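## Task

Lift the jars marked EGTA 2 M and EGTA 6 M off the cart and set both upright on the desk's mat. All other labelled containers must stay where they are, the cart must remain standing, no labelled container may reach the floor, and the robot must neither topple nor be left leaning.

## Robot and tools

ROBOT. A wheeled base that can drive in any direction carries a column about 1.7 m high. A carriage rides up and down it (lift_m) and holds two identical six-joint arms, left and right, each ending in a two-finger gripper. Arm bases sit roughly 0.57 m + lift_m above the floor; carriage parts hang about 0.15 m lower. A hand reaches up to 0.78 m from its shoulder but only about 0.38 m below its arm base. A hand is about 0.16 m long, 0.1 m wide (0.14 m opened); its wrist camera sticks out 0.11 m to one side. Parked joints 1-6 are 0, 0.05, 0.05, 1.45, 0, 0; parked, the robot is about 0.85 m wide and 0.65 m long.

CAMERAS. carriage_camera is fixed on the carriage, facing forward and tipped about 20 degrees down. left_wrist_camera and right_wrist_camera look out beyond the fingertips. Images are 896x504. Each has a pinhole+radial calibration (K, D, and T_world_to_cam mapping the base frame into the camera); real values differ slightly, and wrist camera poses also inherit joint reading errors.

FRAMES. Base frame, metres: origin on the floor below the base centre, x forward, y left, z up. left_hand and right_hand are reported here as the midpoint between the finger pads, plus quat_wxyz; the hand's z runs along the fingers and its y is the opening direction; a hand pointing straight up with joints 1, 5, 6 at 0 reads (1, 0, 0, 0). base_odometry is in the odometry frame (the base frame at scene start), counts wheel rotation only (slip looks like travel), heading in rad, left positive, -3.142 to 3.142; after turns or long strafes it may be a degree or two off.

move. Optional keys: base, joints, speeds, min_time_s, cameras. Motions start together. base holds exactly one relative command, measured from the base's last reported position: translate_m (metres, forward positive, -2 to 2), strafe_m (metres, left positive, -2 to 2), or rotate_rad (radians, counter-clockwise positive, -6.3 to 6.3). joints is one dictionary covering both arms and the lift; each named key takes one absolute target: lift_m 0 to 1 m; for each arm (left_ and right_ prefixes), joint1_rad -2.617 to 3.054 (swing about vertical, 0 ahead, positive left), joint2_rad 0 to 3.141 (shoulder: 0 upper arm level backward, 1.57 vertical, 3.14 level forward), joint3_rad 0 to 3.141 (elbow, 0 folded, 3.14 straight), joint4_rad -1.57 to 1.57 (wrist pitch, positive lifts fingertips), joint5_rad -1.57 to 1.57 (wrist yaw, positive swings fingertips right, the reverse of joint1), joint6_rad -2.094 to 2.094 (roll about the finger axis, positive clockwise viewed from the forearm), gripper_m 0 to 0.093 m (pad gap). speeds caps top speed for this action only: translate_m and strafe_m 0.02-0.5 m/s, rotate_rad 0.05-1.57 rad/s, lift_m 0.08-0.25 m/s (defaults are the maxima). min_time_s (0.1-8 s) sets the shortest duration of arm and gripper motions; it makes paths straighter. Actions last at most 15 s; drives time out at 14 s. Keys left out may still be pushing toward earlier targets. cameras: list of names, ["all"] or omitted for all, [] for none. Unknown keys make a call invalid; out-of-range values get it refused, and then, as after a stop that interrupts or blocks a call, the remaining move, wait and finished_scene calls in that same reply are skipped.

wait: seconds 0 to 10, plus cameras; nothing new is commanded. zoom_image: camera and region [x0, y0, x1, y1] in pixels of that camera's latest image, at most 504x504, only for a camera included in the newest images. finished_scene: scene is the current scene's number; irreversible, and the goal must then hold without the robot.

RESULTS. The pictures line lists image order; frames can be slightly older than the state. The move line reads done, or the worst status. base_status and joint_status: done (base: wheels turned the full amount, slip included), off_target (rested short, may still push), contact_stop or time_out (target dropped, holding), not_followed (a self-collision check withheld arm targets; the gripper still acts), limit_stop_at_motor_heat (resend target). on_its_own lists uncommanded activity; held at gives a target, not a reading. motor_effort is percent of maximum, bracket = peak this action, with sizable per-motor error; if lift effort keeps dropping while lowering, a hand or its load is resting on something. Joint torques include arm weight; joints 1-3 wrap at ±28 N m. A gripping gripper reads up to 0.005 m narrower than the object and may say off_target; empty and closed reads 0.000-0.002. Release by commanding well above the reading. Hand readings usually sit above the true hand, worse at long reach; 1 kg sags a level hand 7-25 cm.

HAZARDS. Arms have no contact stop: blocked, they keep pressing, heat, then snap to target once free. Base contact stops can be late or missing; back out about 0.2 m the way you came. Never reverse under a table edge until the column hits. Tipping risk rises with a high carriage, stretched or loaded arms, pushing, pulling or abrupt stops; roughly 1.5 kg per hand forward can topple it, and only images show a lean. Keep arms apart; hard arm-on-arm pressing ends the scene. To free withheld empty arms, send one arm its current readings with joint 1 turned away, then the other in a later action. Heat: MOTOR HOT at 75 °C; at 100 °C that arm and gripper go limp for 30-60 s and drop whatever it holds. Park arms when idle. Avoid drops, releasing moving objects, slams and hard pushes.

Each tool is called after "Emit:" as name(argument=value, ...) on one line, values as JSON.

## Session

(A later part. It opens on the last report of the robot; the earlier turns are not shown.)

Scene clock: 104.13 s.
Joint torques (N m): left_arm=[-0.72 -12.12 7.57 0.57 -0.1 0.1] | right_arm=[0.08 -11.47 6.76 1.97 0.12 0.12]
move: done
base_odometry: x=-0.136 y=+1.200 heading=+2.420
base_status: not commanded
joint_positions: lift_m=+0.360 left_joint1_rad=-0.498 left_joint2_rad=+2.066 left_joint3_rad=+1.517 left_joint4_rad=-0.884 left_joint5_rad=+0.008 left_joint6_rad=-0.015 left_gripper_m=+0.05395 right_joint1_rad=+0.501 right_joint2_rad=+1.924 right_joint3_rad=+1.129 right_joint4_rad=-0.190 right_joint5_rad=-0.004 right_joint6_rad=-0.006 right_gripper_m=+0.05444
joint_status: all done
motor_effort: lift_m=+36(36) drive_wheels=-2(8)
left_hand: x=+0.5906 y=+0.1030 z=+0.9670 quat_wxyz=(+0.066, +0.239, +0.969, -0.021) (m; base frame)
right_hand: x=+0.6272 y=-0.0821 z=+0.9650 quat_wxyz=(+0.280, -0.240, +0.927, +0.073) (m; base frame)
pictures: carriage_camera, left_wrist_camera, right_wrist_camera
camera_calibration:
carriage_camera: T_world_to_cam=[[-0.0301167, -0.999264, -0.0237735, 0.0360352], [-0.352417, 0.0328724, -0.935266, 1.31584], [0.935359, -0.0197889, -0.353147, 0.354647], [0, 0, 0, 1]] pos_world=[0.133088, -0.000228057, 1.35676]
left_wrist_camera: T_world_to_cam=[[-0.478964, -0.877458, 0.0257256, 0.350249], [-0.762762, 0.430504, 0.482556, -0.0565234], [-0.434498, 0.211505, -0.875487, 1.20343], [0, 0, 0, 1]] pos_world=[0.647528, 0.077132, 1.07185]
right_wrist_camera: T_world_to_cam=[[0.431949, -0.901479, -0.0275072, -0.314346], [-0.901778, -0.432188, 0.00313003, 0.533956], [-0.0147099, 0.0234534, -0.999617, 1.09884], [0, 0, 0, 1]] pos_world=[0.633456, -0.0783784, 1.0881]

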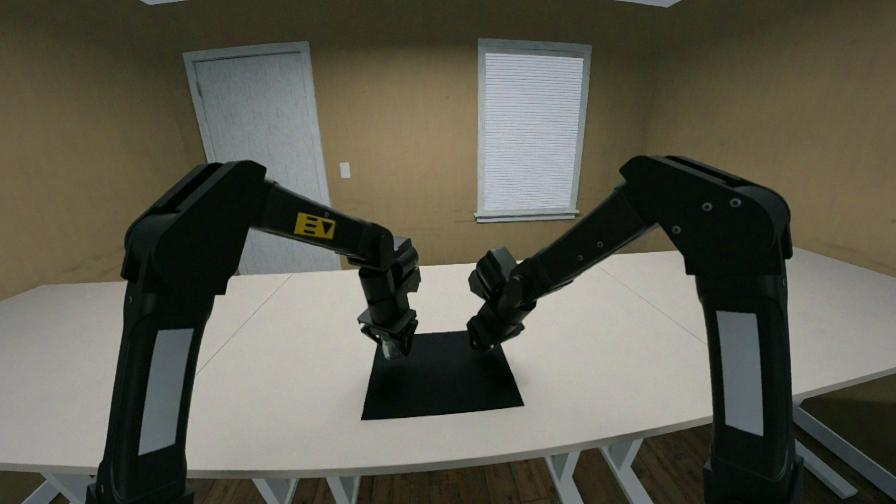

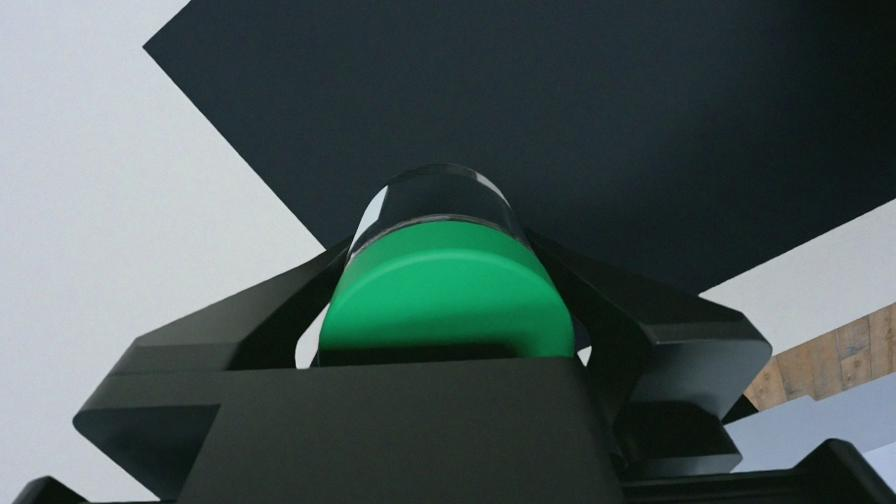

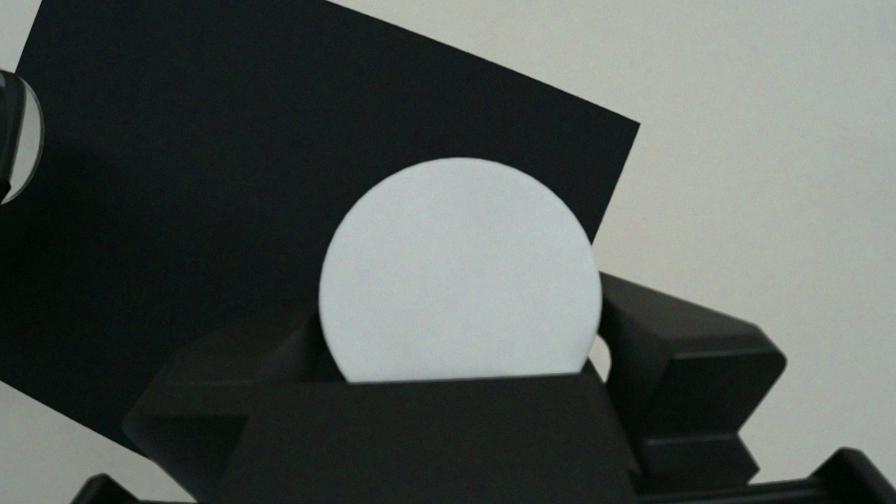

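Emit:
move(joints={"lift_m":0.33}, speeds={"lift_m":0.08}, cameras=["carriage_camera"])

Emit:
zoom_image(camera="carriage_camera", region=[340, 270, 560, 430])

Emit:
move(joints={"lift_m":0.322}, speeds={"lift_m":0.08}, cameras=["left_wrist_camera","right_wrist_camera","carriage_camera"])

Emit:
zoom_image(camera="carriage_camera", region=[340, 270, 560, 430])

Scene clock: 106.13 s.
Joint torques (N m): left_arm=[-0.64 -12.41 7.68 0.58 -0.06 0.1] | right_arm=[0.03 -10.82 6.83 1.94 0.12 0.12]
move: done
base_odometry: x=-0.136 y=+1.200 heading=+2.420
base_status: not commanded
joint_positions: lift_m=+0.330 left_joint1_rad=-0.498 left_joint2_rad=+2.068 left_joint3_rad=+1.519 left_joint4_rad=-0.885 left_joint5_rad=+0.008 left_joint6_rad=-0.015 left_gripper_m=+0.05395 right_joint1_rad=+0.501 right_joint2_rad=+1.918 right_joint3_rad=+1.129 right_joint4_rad=-0.185 right_joint5_rad=-0.004 right_joint6_rad=-0.006 right_gripper_m=+0.05444
joint_status: all done
motor_effort: lift_m=+35(36) drive_wheels=-2(7)
left_hand: x=+0.5907 y=+0.1029 z=+0.9366 quat_wxyz=(+0.065, +0.239, +0.969, -0.021) (m; base frame)
right_hand: x=+0.6285 y=-0.0815 z=+0.9383 quat_wxyz=(+0.285, -0.240, +0.925, +0.074) (m; base frame)
pictures: carriage_camera
camera_calibration:
carriage_camera: T_world_to_cam=[[-0.0301167, -0.999264, -0.0237735, 0.035323], [-0.352417, 0.0328724, -0.935266, 1.28782], [0.935359, -0.0197889, -0.353147, 0.344067], [0, 0, 0, 1]] pos_world=[0.133088, -0.000228057, 1.3268]

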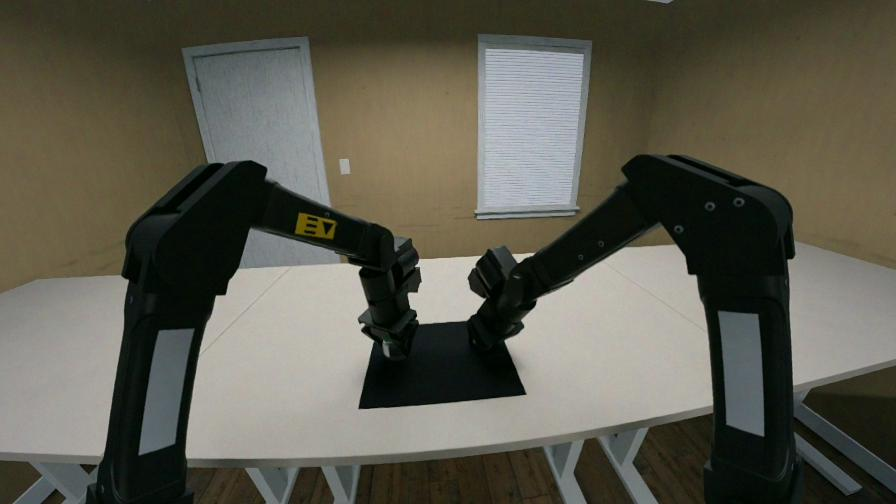

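Scaled by 2.291.

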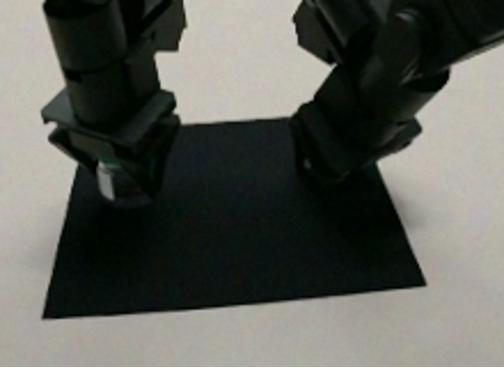

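Scene clock: 106.60 s.
Joint torques (N m): left_arm=[-0.65 -12.53 7.46 0.55 -0.06 0.1] | right_arm=[-0.05 -9.09 6.91 2.03 0.14 0.11]
move: done
base_odometry: x=-0.136 y=+1.200 heading=+2.420
base_status: not commanded
joint_positions: lift_m=+0.322 left_joint1_rad=-0.498 left_joint2_rad=+2.070 left_joint3_rad=+1.520 left_joint4_rad=-0.887 left_joint5_rad=+0.007 left_joint6_rad=-0.015 left_gripper_m=+0.05395 right_joint1_rad=+0.501 right_joint2_rad=+1.900 right_joint3_rad=+1.129 right_joint4_rad=-0.192 right_joint5_rad=-0.004 right_joint6_rad=-0.006 right_gripper_m=+0.05444
joint_status: all done
motor_effort: lift_m=+34(35) drive_wheels=+7(8)
left_hand: x=+0.5904 y=+0.1031 z=+0.9281 quat_wxyz=(+0.064, +0.239, +0.969, -0.020) (m; base frame)
right_hand: x=+0.6285 y=-0.0814 z=+0.9374 quat_wxyz=(+0.290, -0.240, +0.924, +0.075) (m; base frame)
pictures: carriage_camera, left_wrist_camera, right_wrist_camera
camera_calibration:
carriage_camera: T_world_to_cam=[[-0.0301167, -0.999264, -0.0237735, 0.0351354], [-0.352417, 0.0328724, -0.935266, 1.28044], [0.935359, -0.0197889, -0.353147, 0.34128], [0, 0, 0, 1]] pos_world=[0.133088, -0.000228057, 1.31891]
left_wrist_camera: T_world_to_cam=[[-0.47882, -0.877547, 0.025357, 0.351581], [-0.760922, 0.429245, 0.486565, -0.0426569], [-0.437868, 0.213683, -0.873276, 1.16896], [0, 0, 0, 1]] pos_world=[0.647736, 0.0770525, 1.03266]
right_wrist_camera: T_world_to_cam=[[0.43219, -0.901321, -0.0288662, -0.31389], [-0.901774, -0.431825, -0.0181875, 0.555545], [0.00392764, 0.0338912, -0.999418, 1.06022], [0, 0, 0, 1]] pos_world=[0.632472, -0.0789489, 1.06064]

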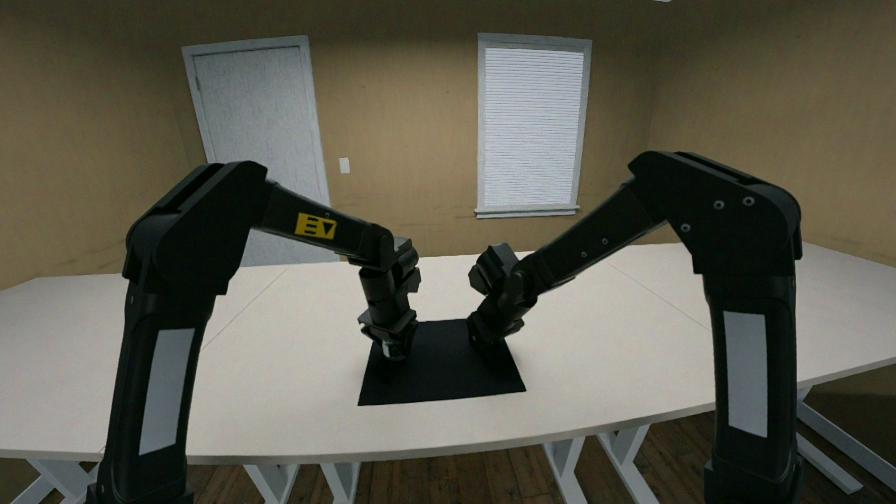

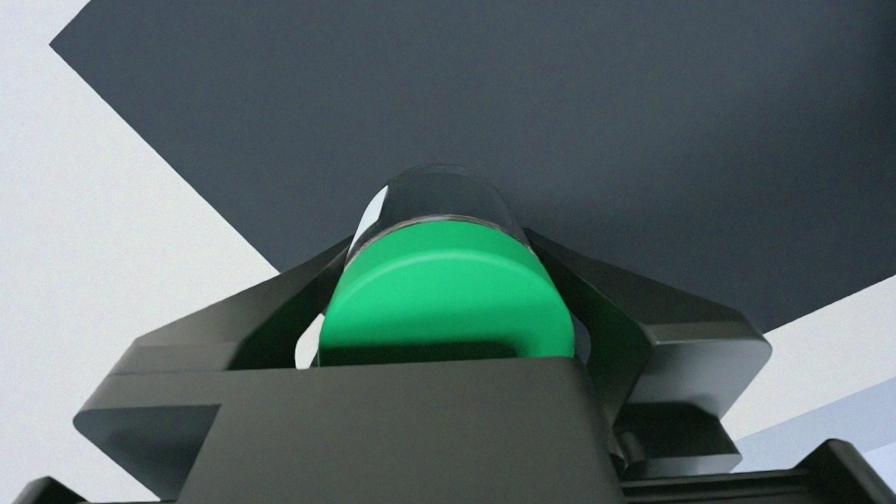

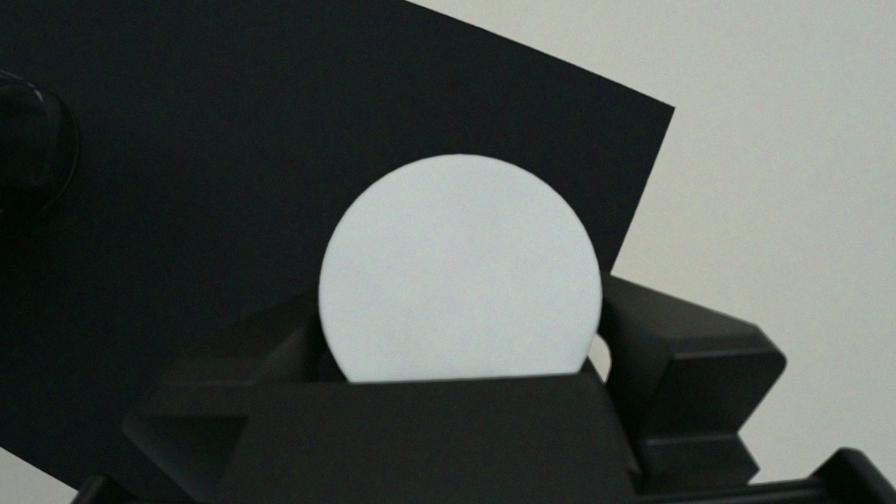

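Scaled by 2.291.

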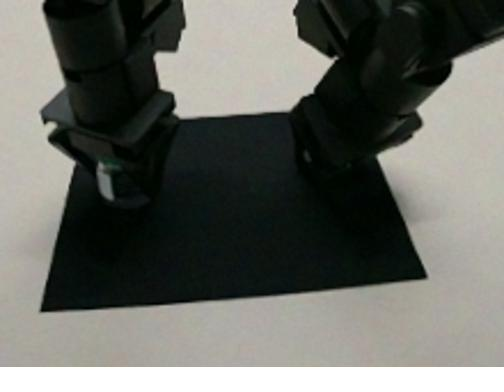

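Emit:
move(joints={"right_gripper_m":0.093}, min_time_s=1.5, cameras=["right_wrist_camera"])

Emit:
move(joints={"right_joint2_rad":1.55}, min_time_s=2, cameras=["carriage_camera","right_wrist_camera"])

Emit:
move(joints={"lift_m":0.312}, speeds={"lift_m":0.08}, cameras=["left_wrist_camera"])

Scene clock: 109.60 s.
Joint torques (N m): left_arm=[-0.65 -12.59 7.46 0.58 -0.06 0.09] | right_arm=[0.16 -9.13 6.87 2.01 0.12 0.12]
move: done
base_odometry: x=-0.136 y=+1.200 heading=+2.420
base_status: not commanded
joint_positions: lift_m=+0.322 left_joint1_rad=-0.498 left_joint2_rad=+2.070 left_joint3_rad=+1.520 left_joint4_rad=-0.887 left_joint5_rad=+0.007 left_joint6_rad=-0.015 left_gripper_m=+0.05395 right_joint1_rad=+0.501 right_joint2_rad=+1.900 right_joint3_rad=+1.129 right_joint4_rad=-0.189 right_joint5_rad=-0.004 right_joint6_rad=-0.006 right_gripper_m=+0.09290
joint_status: all done
motor_effort: lift_m=+33(35) drive_wheels=+7(8)
left_hand: x=+0.5904 y=+0.1031 z=+0.9281 quat_wxyz=(+0.064, +0.239, +0.969, -0.020) (m; base frame)
right_hand: x=+0.6291 y=-0.0811 z=+0.9378 quat_wxyz=(+0.291, -0.239, +0.923, +0.076) (m; base frame)
pictures: right_wrist_camera
camera_calibration:
right_wrist_camera: T_world_to_cam=[[0.432267, -0.901278, -0.0290291, -0.313737], [-0.901721, -0.431796, -0.0212343, 0.558994], [0.00660331, 0.0353551, -0.999353, 1.05901], [0, 0, 0, 1]] pos_world=[0.632682, -0.0788341, 1.06108]

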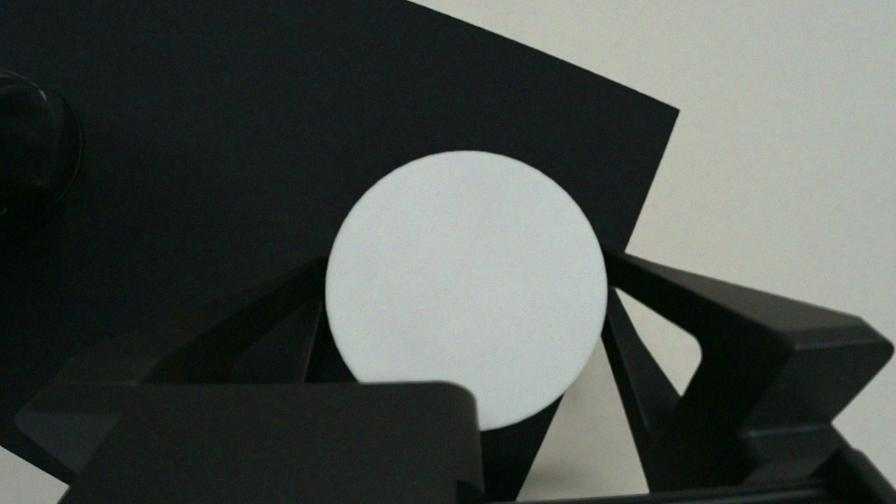

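Scene clock: 111.90 s.
Joint torques (N m): left_arm=[-0.64 -12.57 7.47 0.58 -0.06 0.1] | right_arm=[0.13 -9.68 7.95 2.54 0.12 0.12]
move: done
base_odometry: x=-0.136 y=+1.200 heading=+2.420
base_status: not commanded
joint_positions: lift_m=+0.322 left_joint1_rad=-0.498 left_joint2_rad=+2.070 left_joint3_rad=+1.520 left_joint4_rad=-0.887 left_joint5_rad=+0.007 left_joint6_rad=-0.015 left_gripper_m=+0.05395 right_joint1_rad=+0.501 right_joint2_rad=+1.576 right_joint3_rad=+1.129 right_joint4_rad=-0.189 right_joint5_rad=-0.004 right_joint6_rad=-0.006 right_gripper_m=+0.09290
joint_status: all done
motor_effort: lift_m=+34(34) drive_wheels=+7(8)
left_hand: x=+0.5904 y=+0.1031 z=+0.9281 quat_wxyz=(+0.064, +0.239, +0.969, -0.020) (m; base frame)
right_hand: x=+0.6310 y=-0.0801 z=+1.0833 quat_wxyz=(+0.437, -0.224, +0.864, +0.112) (m; base frame)
pictures: carriage_camera, right_wrist_camera
camera_calibration:
carriage_camera: T_world_to_cam=[[-0.0301167, -0.999264, -0.0237735, 0.0351354], [-0.352417, 0.0328724, -0.935266, 1.28044], [0.935359, -0.0197889, -0.353147, 0.34128], [0, 0, 0, 1]] pos_world=[0.133088, -0.000228057, 1.31891]
right_wrist_camera: T_world_to_cam=[[0.442821, -0.895504, -0.044517, -0.298817], [-0.850147, -0.403579, -0.338193, 0.877336], [0.284887, 0.187605, -0.940023, 0.976638], [0, 0, 0, 1]] pos_world=[0.599955, -0.096739, 1.20147]

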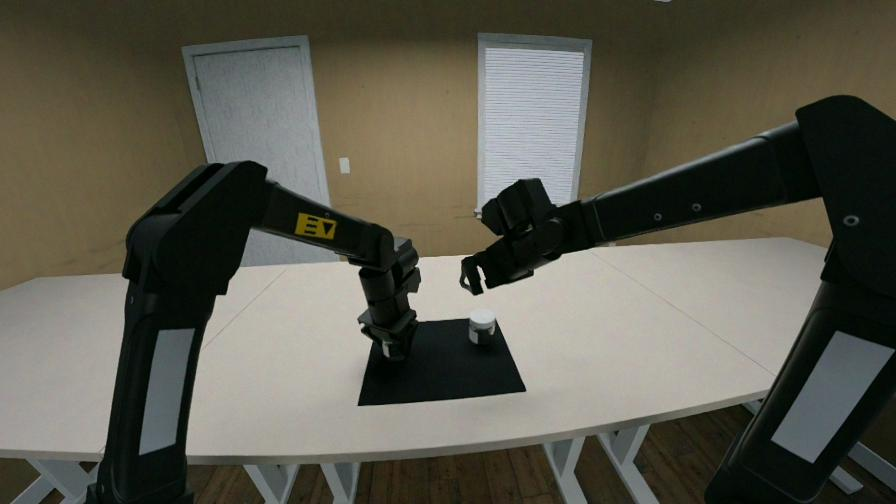

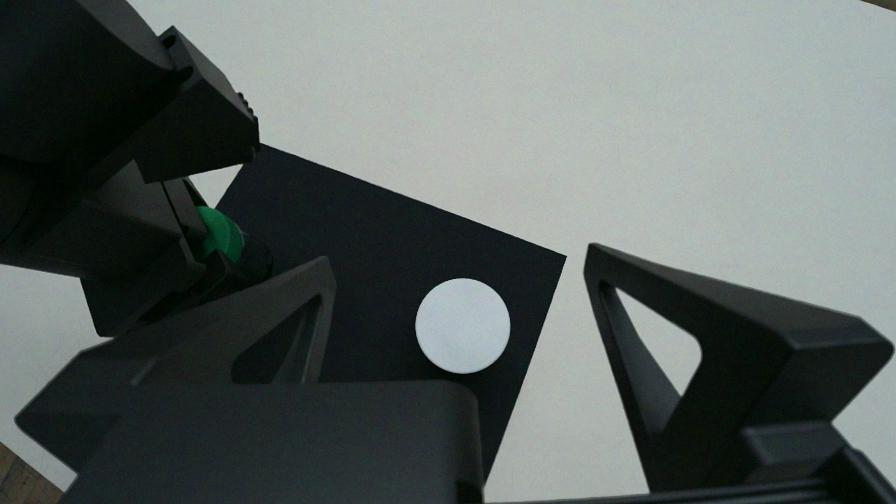

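Scene clock: 112.40 s.
Joint torques (N m): left_arm=[-0.68 -11.08 6.56 0.84 -0.13 0.09] | right_arm=[0.17 -9.2 8.03 2.56 0.12 0.12]
move: done
base_odometry: x=-0.136 y=+1.200 heading=+2.420
base_status: not commanded
joint_positions: lift_m=+0.312 left_joint1_rad=-0.498 left_joint2_rad=+2.055 left_joint3_rad=+1.532 left_joint4_rad=-0.908 left_joint5_rad=+0.007 left_joint6_rad=-0.015 left_gripper_m=+0.05395 right_joint1_rad=+0.501 right_joint2_rad=+1.571 right_joint3_rad=+1.128 right_joint4_rad=-0.187 right_joint5_rad=-0.004 right_joint6_rad=-0.006 right_gripper_m=+0.09290
joint_status: all done
motor_effort: lift_m=+33(35) drive_wheels=+7(8)
left_hand: x=+0.5904 y=+0.1031 z=+0.9267 quat_wxyz=(+0.067, +0.239, +0.969, -0.021) (m; base frame)
right_hand: x=+0.6308 y=-0.0802 z=+1.0755 quat_wxyz=(+0.439, -0.224, +0.863, +0.113) (m; base frame)
pictures: left_wrist_camera
camera_calibration:
left_wrist_camera: T_world_to_cam=[[-0.479289, -0.877293, 0.0252917, 0.351926], [-0.763368, 0.430922, 0.481223, -0.0357498], [-0.433072, 0.211338, -0.876233, 1.16793], [0, 0, 0, 1]] pos_world=[0.647181, 0.0773205, 1.03168]

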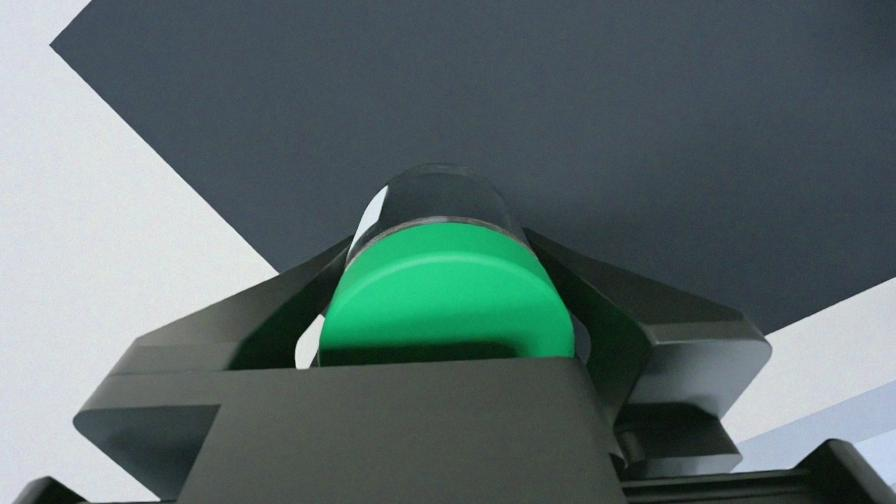

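Left is now resting. Release, raise via lift, check.

Emit:
move(joints={"left_gripper_m":0.093}, min_time_s=1.5, cameras=["left_wrist_camera"])

Emit:
move(joints={"lift_m":0.45}, speeds={"lift_m":0.1}, cameras=["carriage_camera","left_wrist_camera"])

Emit:
zoom_image(camera="carriage_camera", region=[340, 300, 560, 460])

Scene clock: 115.03 s.
Joint torques (N m): left_arm=[-0.64 -11.29 6.52 0.72 -0.05 0.1] | right_arm=[0.13 -9.2 8.06 2.52 0.12 0.12]
move: done
base_odometry: x=-0.136 y=+1.200 heading=+2.420
base_status: not commanded
joint_positions: lift_m=+0.312 left_joint1_rad=-0.498 left_joint2_rad=+2.057 left_joint3_rad=+1.532 left_joint4_rad=-0.896 left_joint5_rad=+0.007 left_joint6_rad=-0.015 left_gripper_m=+0.09296 right_joint1_rad=+0.501 right_joint2_rad=+1.571 right_joint3_rad=+1.128 right_joint4_rad=-0.187 right_joint5_rad=-0.004 right_joint6_rad=-0.006 right_gripper_m=+0.09290
joint_status: all done
motor_effort: lift_m=+33(34) drive_wheels=+7(8)
left_hand: x=+0.5927 y=+0.1019 z=+0.9265 quat_wxyz=(+0.071, +0.239, +0.968, -0.022) (m; base frame)
right_hand: x=+0.6308 y=-0.0802 z=+1.0755 quat_wxyz=(+0.439, -0.224, +0.863, +0.113) (m; base frame)
pictures: left_wrist_camera
camera_calibration:
left_wrist_camera: T_world_to_cam=[[-0.479509, -0.877173, 0.0252659, 0.352081], [-0.767524, 0.433179, 0.472506, -0.023008], [-0.425415, 0.207179, -0.880965, 1.1693], [0, 0, 0, 1]] pos_world=[0.648603, 0.0765485, 1.03209]

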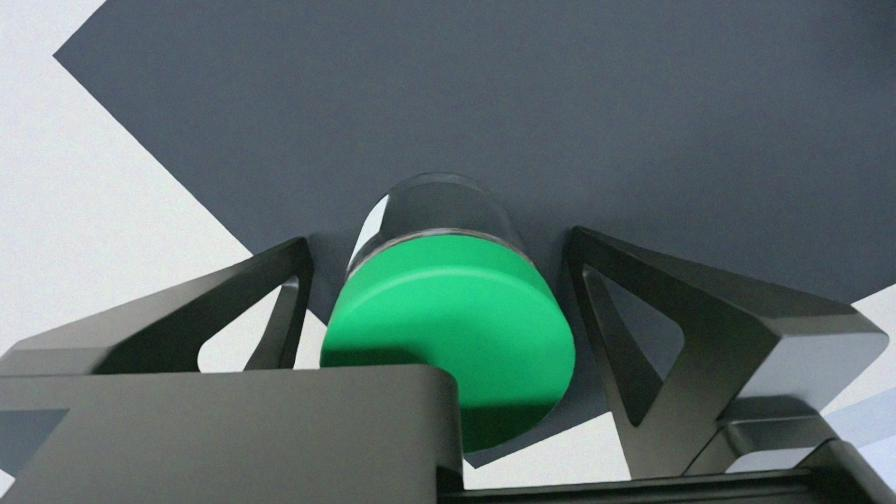

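Scene clock: 116.80 s.
Joint torques (N m): left_arm=[-0.69 -11.96 6.52 0.72 -0.06 0.09] | right_arm=[0.12 -8.98 8.18 2.48 0.13 0.12]
move: done
base_odometry: x=-0.136 y=+1.200 heading=+2.420
base_status: not commanded
joint_positions: lift_m=+0.450 left_joint1_rad=-0.498 left_joint2_rad=+2.064 left_joint3_rad=+1.532 left_joint4_rad=-0.891 left_joint5_rad=+0.007 left_joint6_rad=-0.015 left_gripper_m=+0.09296 right_joint1_rad=+0.501 right_joint2_rad=+1.568 right_joint3_rad=+1.126 right_joint4_rad=-0.183 right_joint5_rad=-0.004 right_joint6_rad=-0.006 right_gripper_m=+0.09290
joint_status: all done
motor_effort: lift_m=+42(51) drive_wheels=+7(8)
left_hand: x=+0.5933 y=+0.1016 z=+1.0612 quat_wxyz=(+0.070, +0.239, +0.968, -0.022) (m; base frame)
right_hand: x=+0.6308 y=-0.0802 z=+1.2139 quat_wxyz=(+0.441, -0.224, +0.862, +0.113) (m; base frame)
pictures: carriage_camera, left_wrist_camera
camera_calibration:
carriage_camera: T_world_to_cam=[[-0.0301167, -0.999264, -0.0237735, 0.0381615], [-0.352417, 0.0328724, -0.935266, 1.39949], [0.935359, -0.0197889, -0.353147, 0.386232], [0, 0, 0, 1]] pos_world=[0.133088, -0.000228057, 1.4462]
left_wrist_camera: T_world_to_cam=[[-0.479422, -0.877231, 0.0248938, 0.349094], [-0.766841, 0.432548, 0.474192, -0.0882025], [-0.426744, 0.208248, -0.88007, 1.28797], [0, 0, 0, 1]] pos_world=[0.649359, 0.076171, 1.16664]

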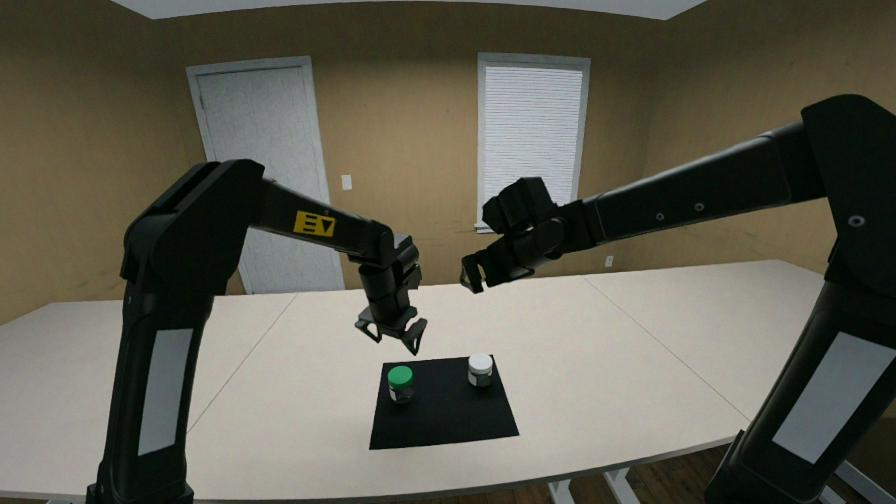

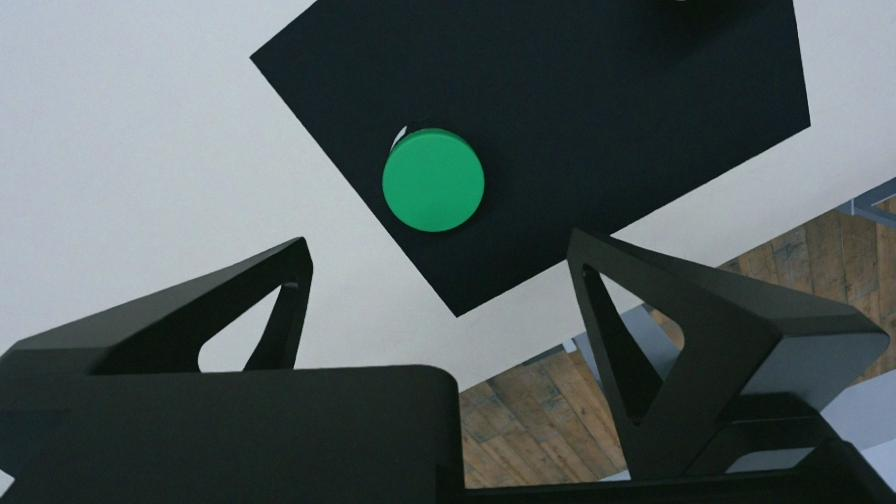

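Scaled by 2.291.

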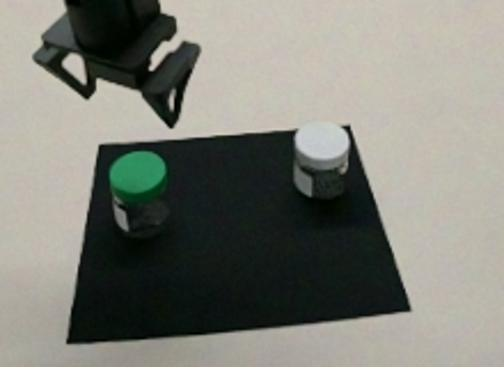

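Emit:
finished_scene(scene=2)

The scene is finished: the task was done.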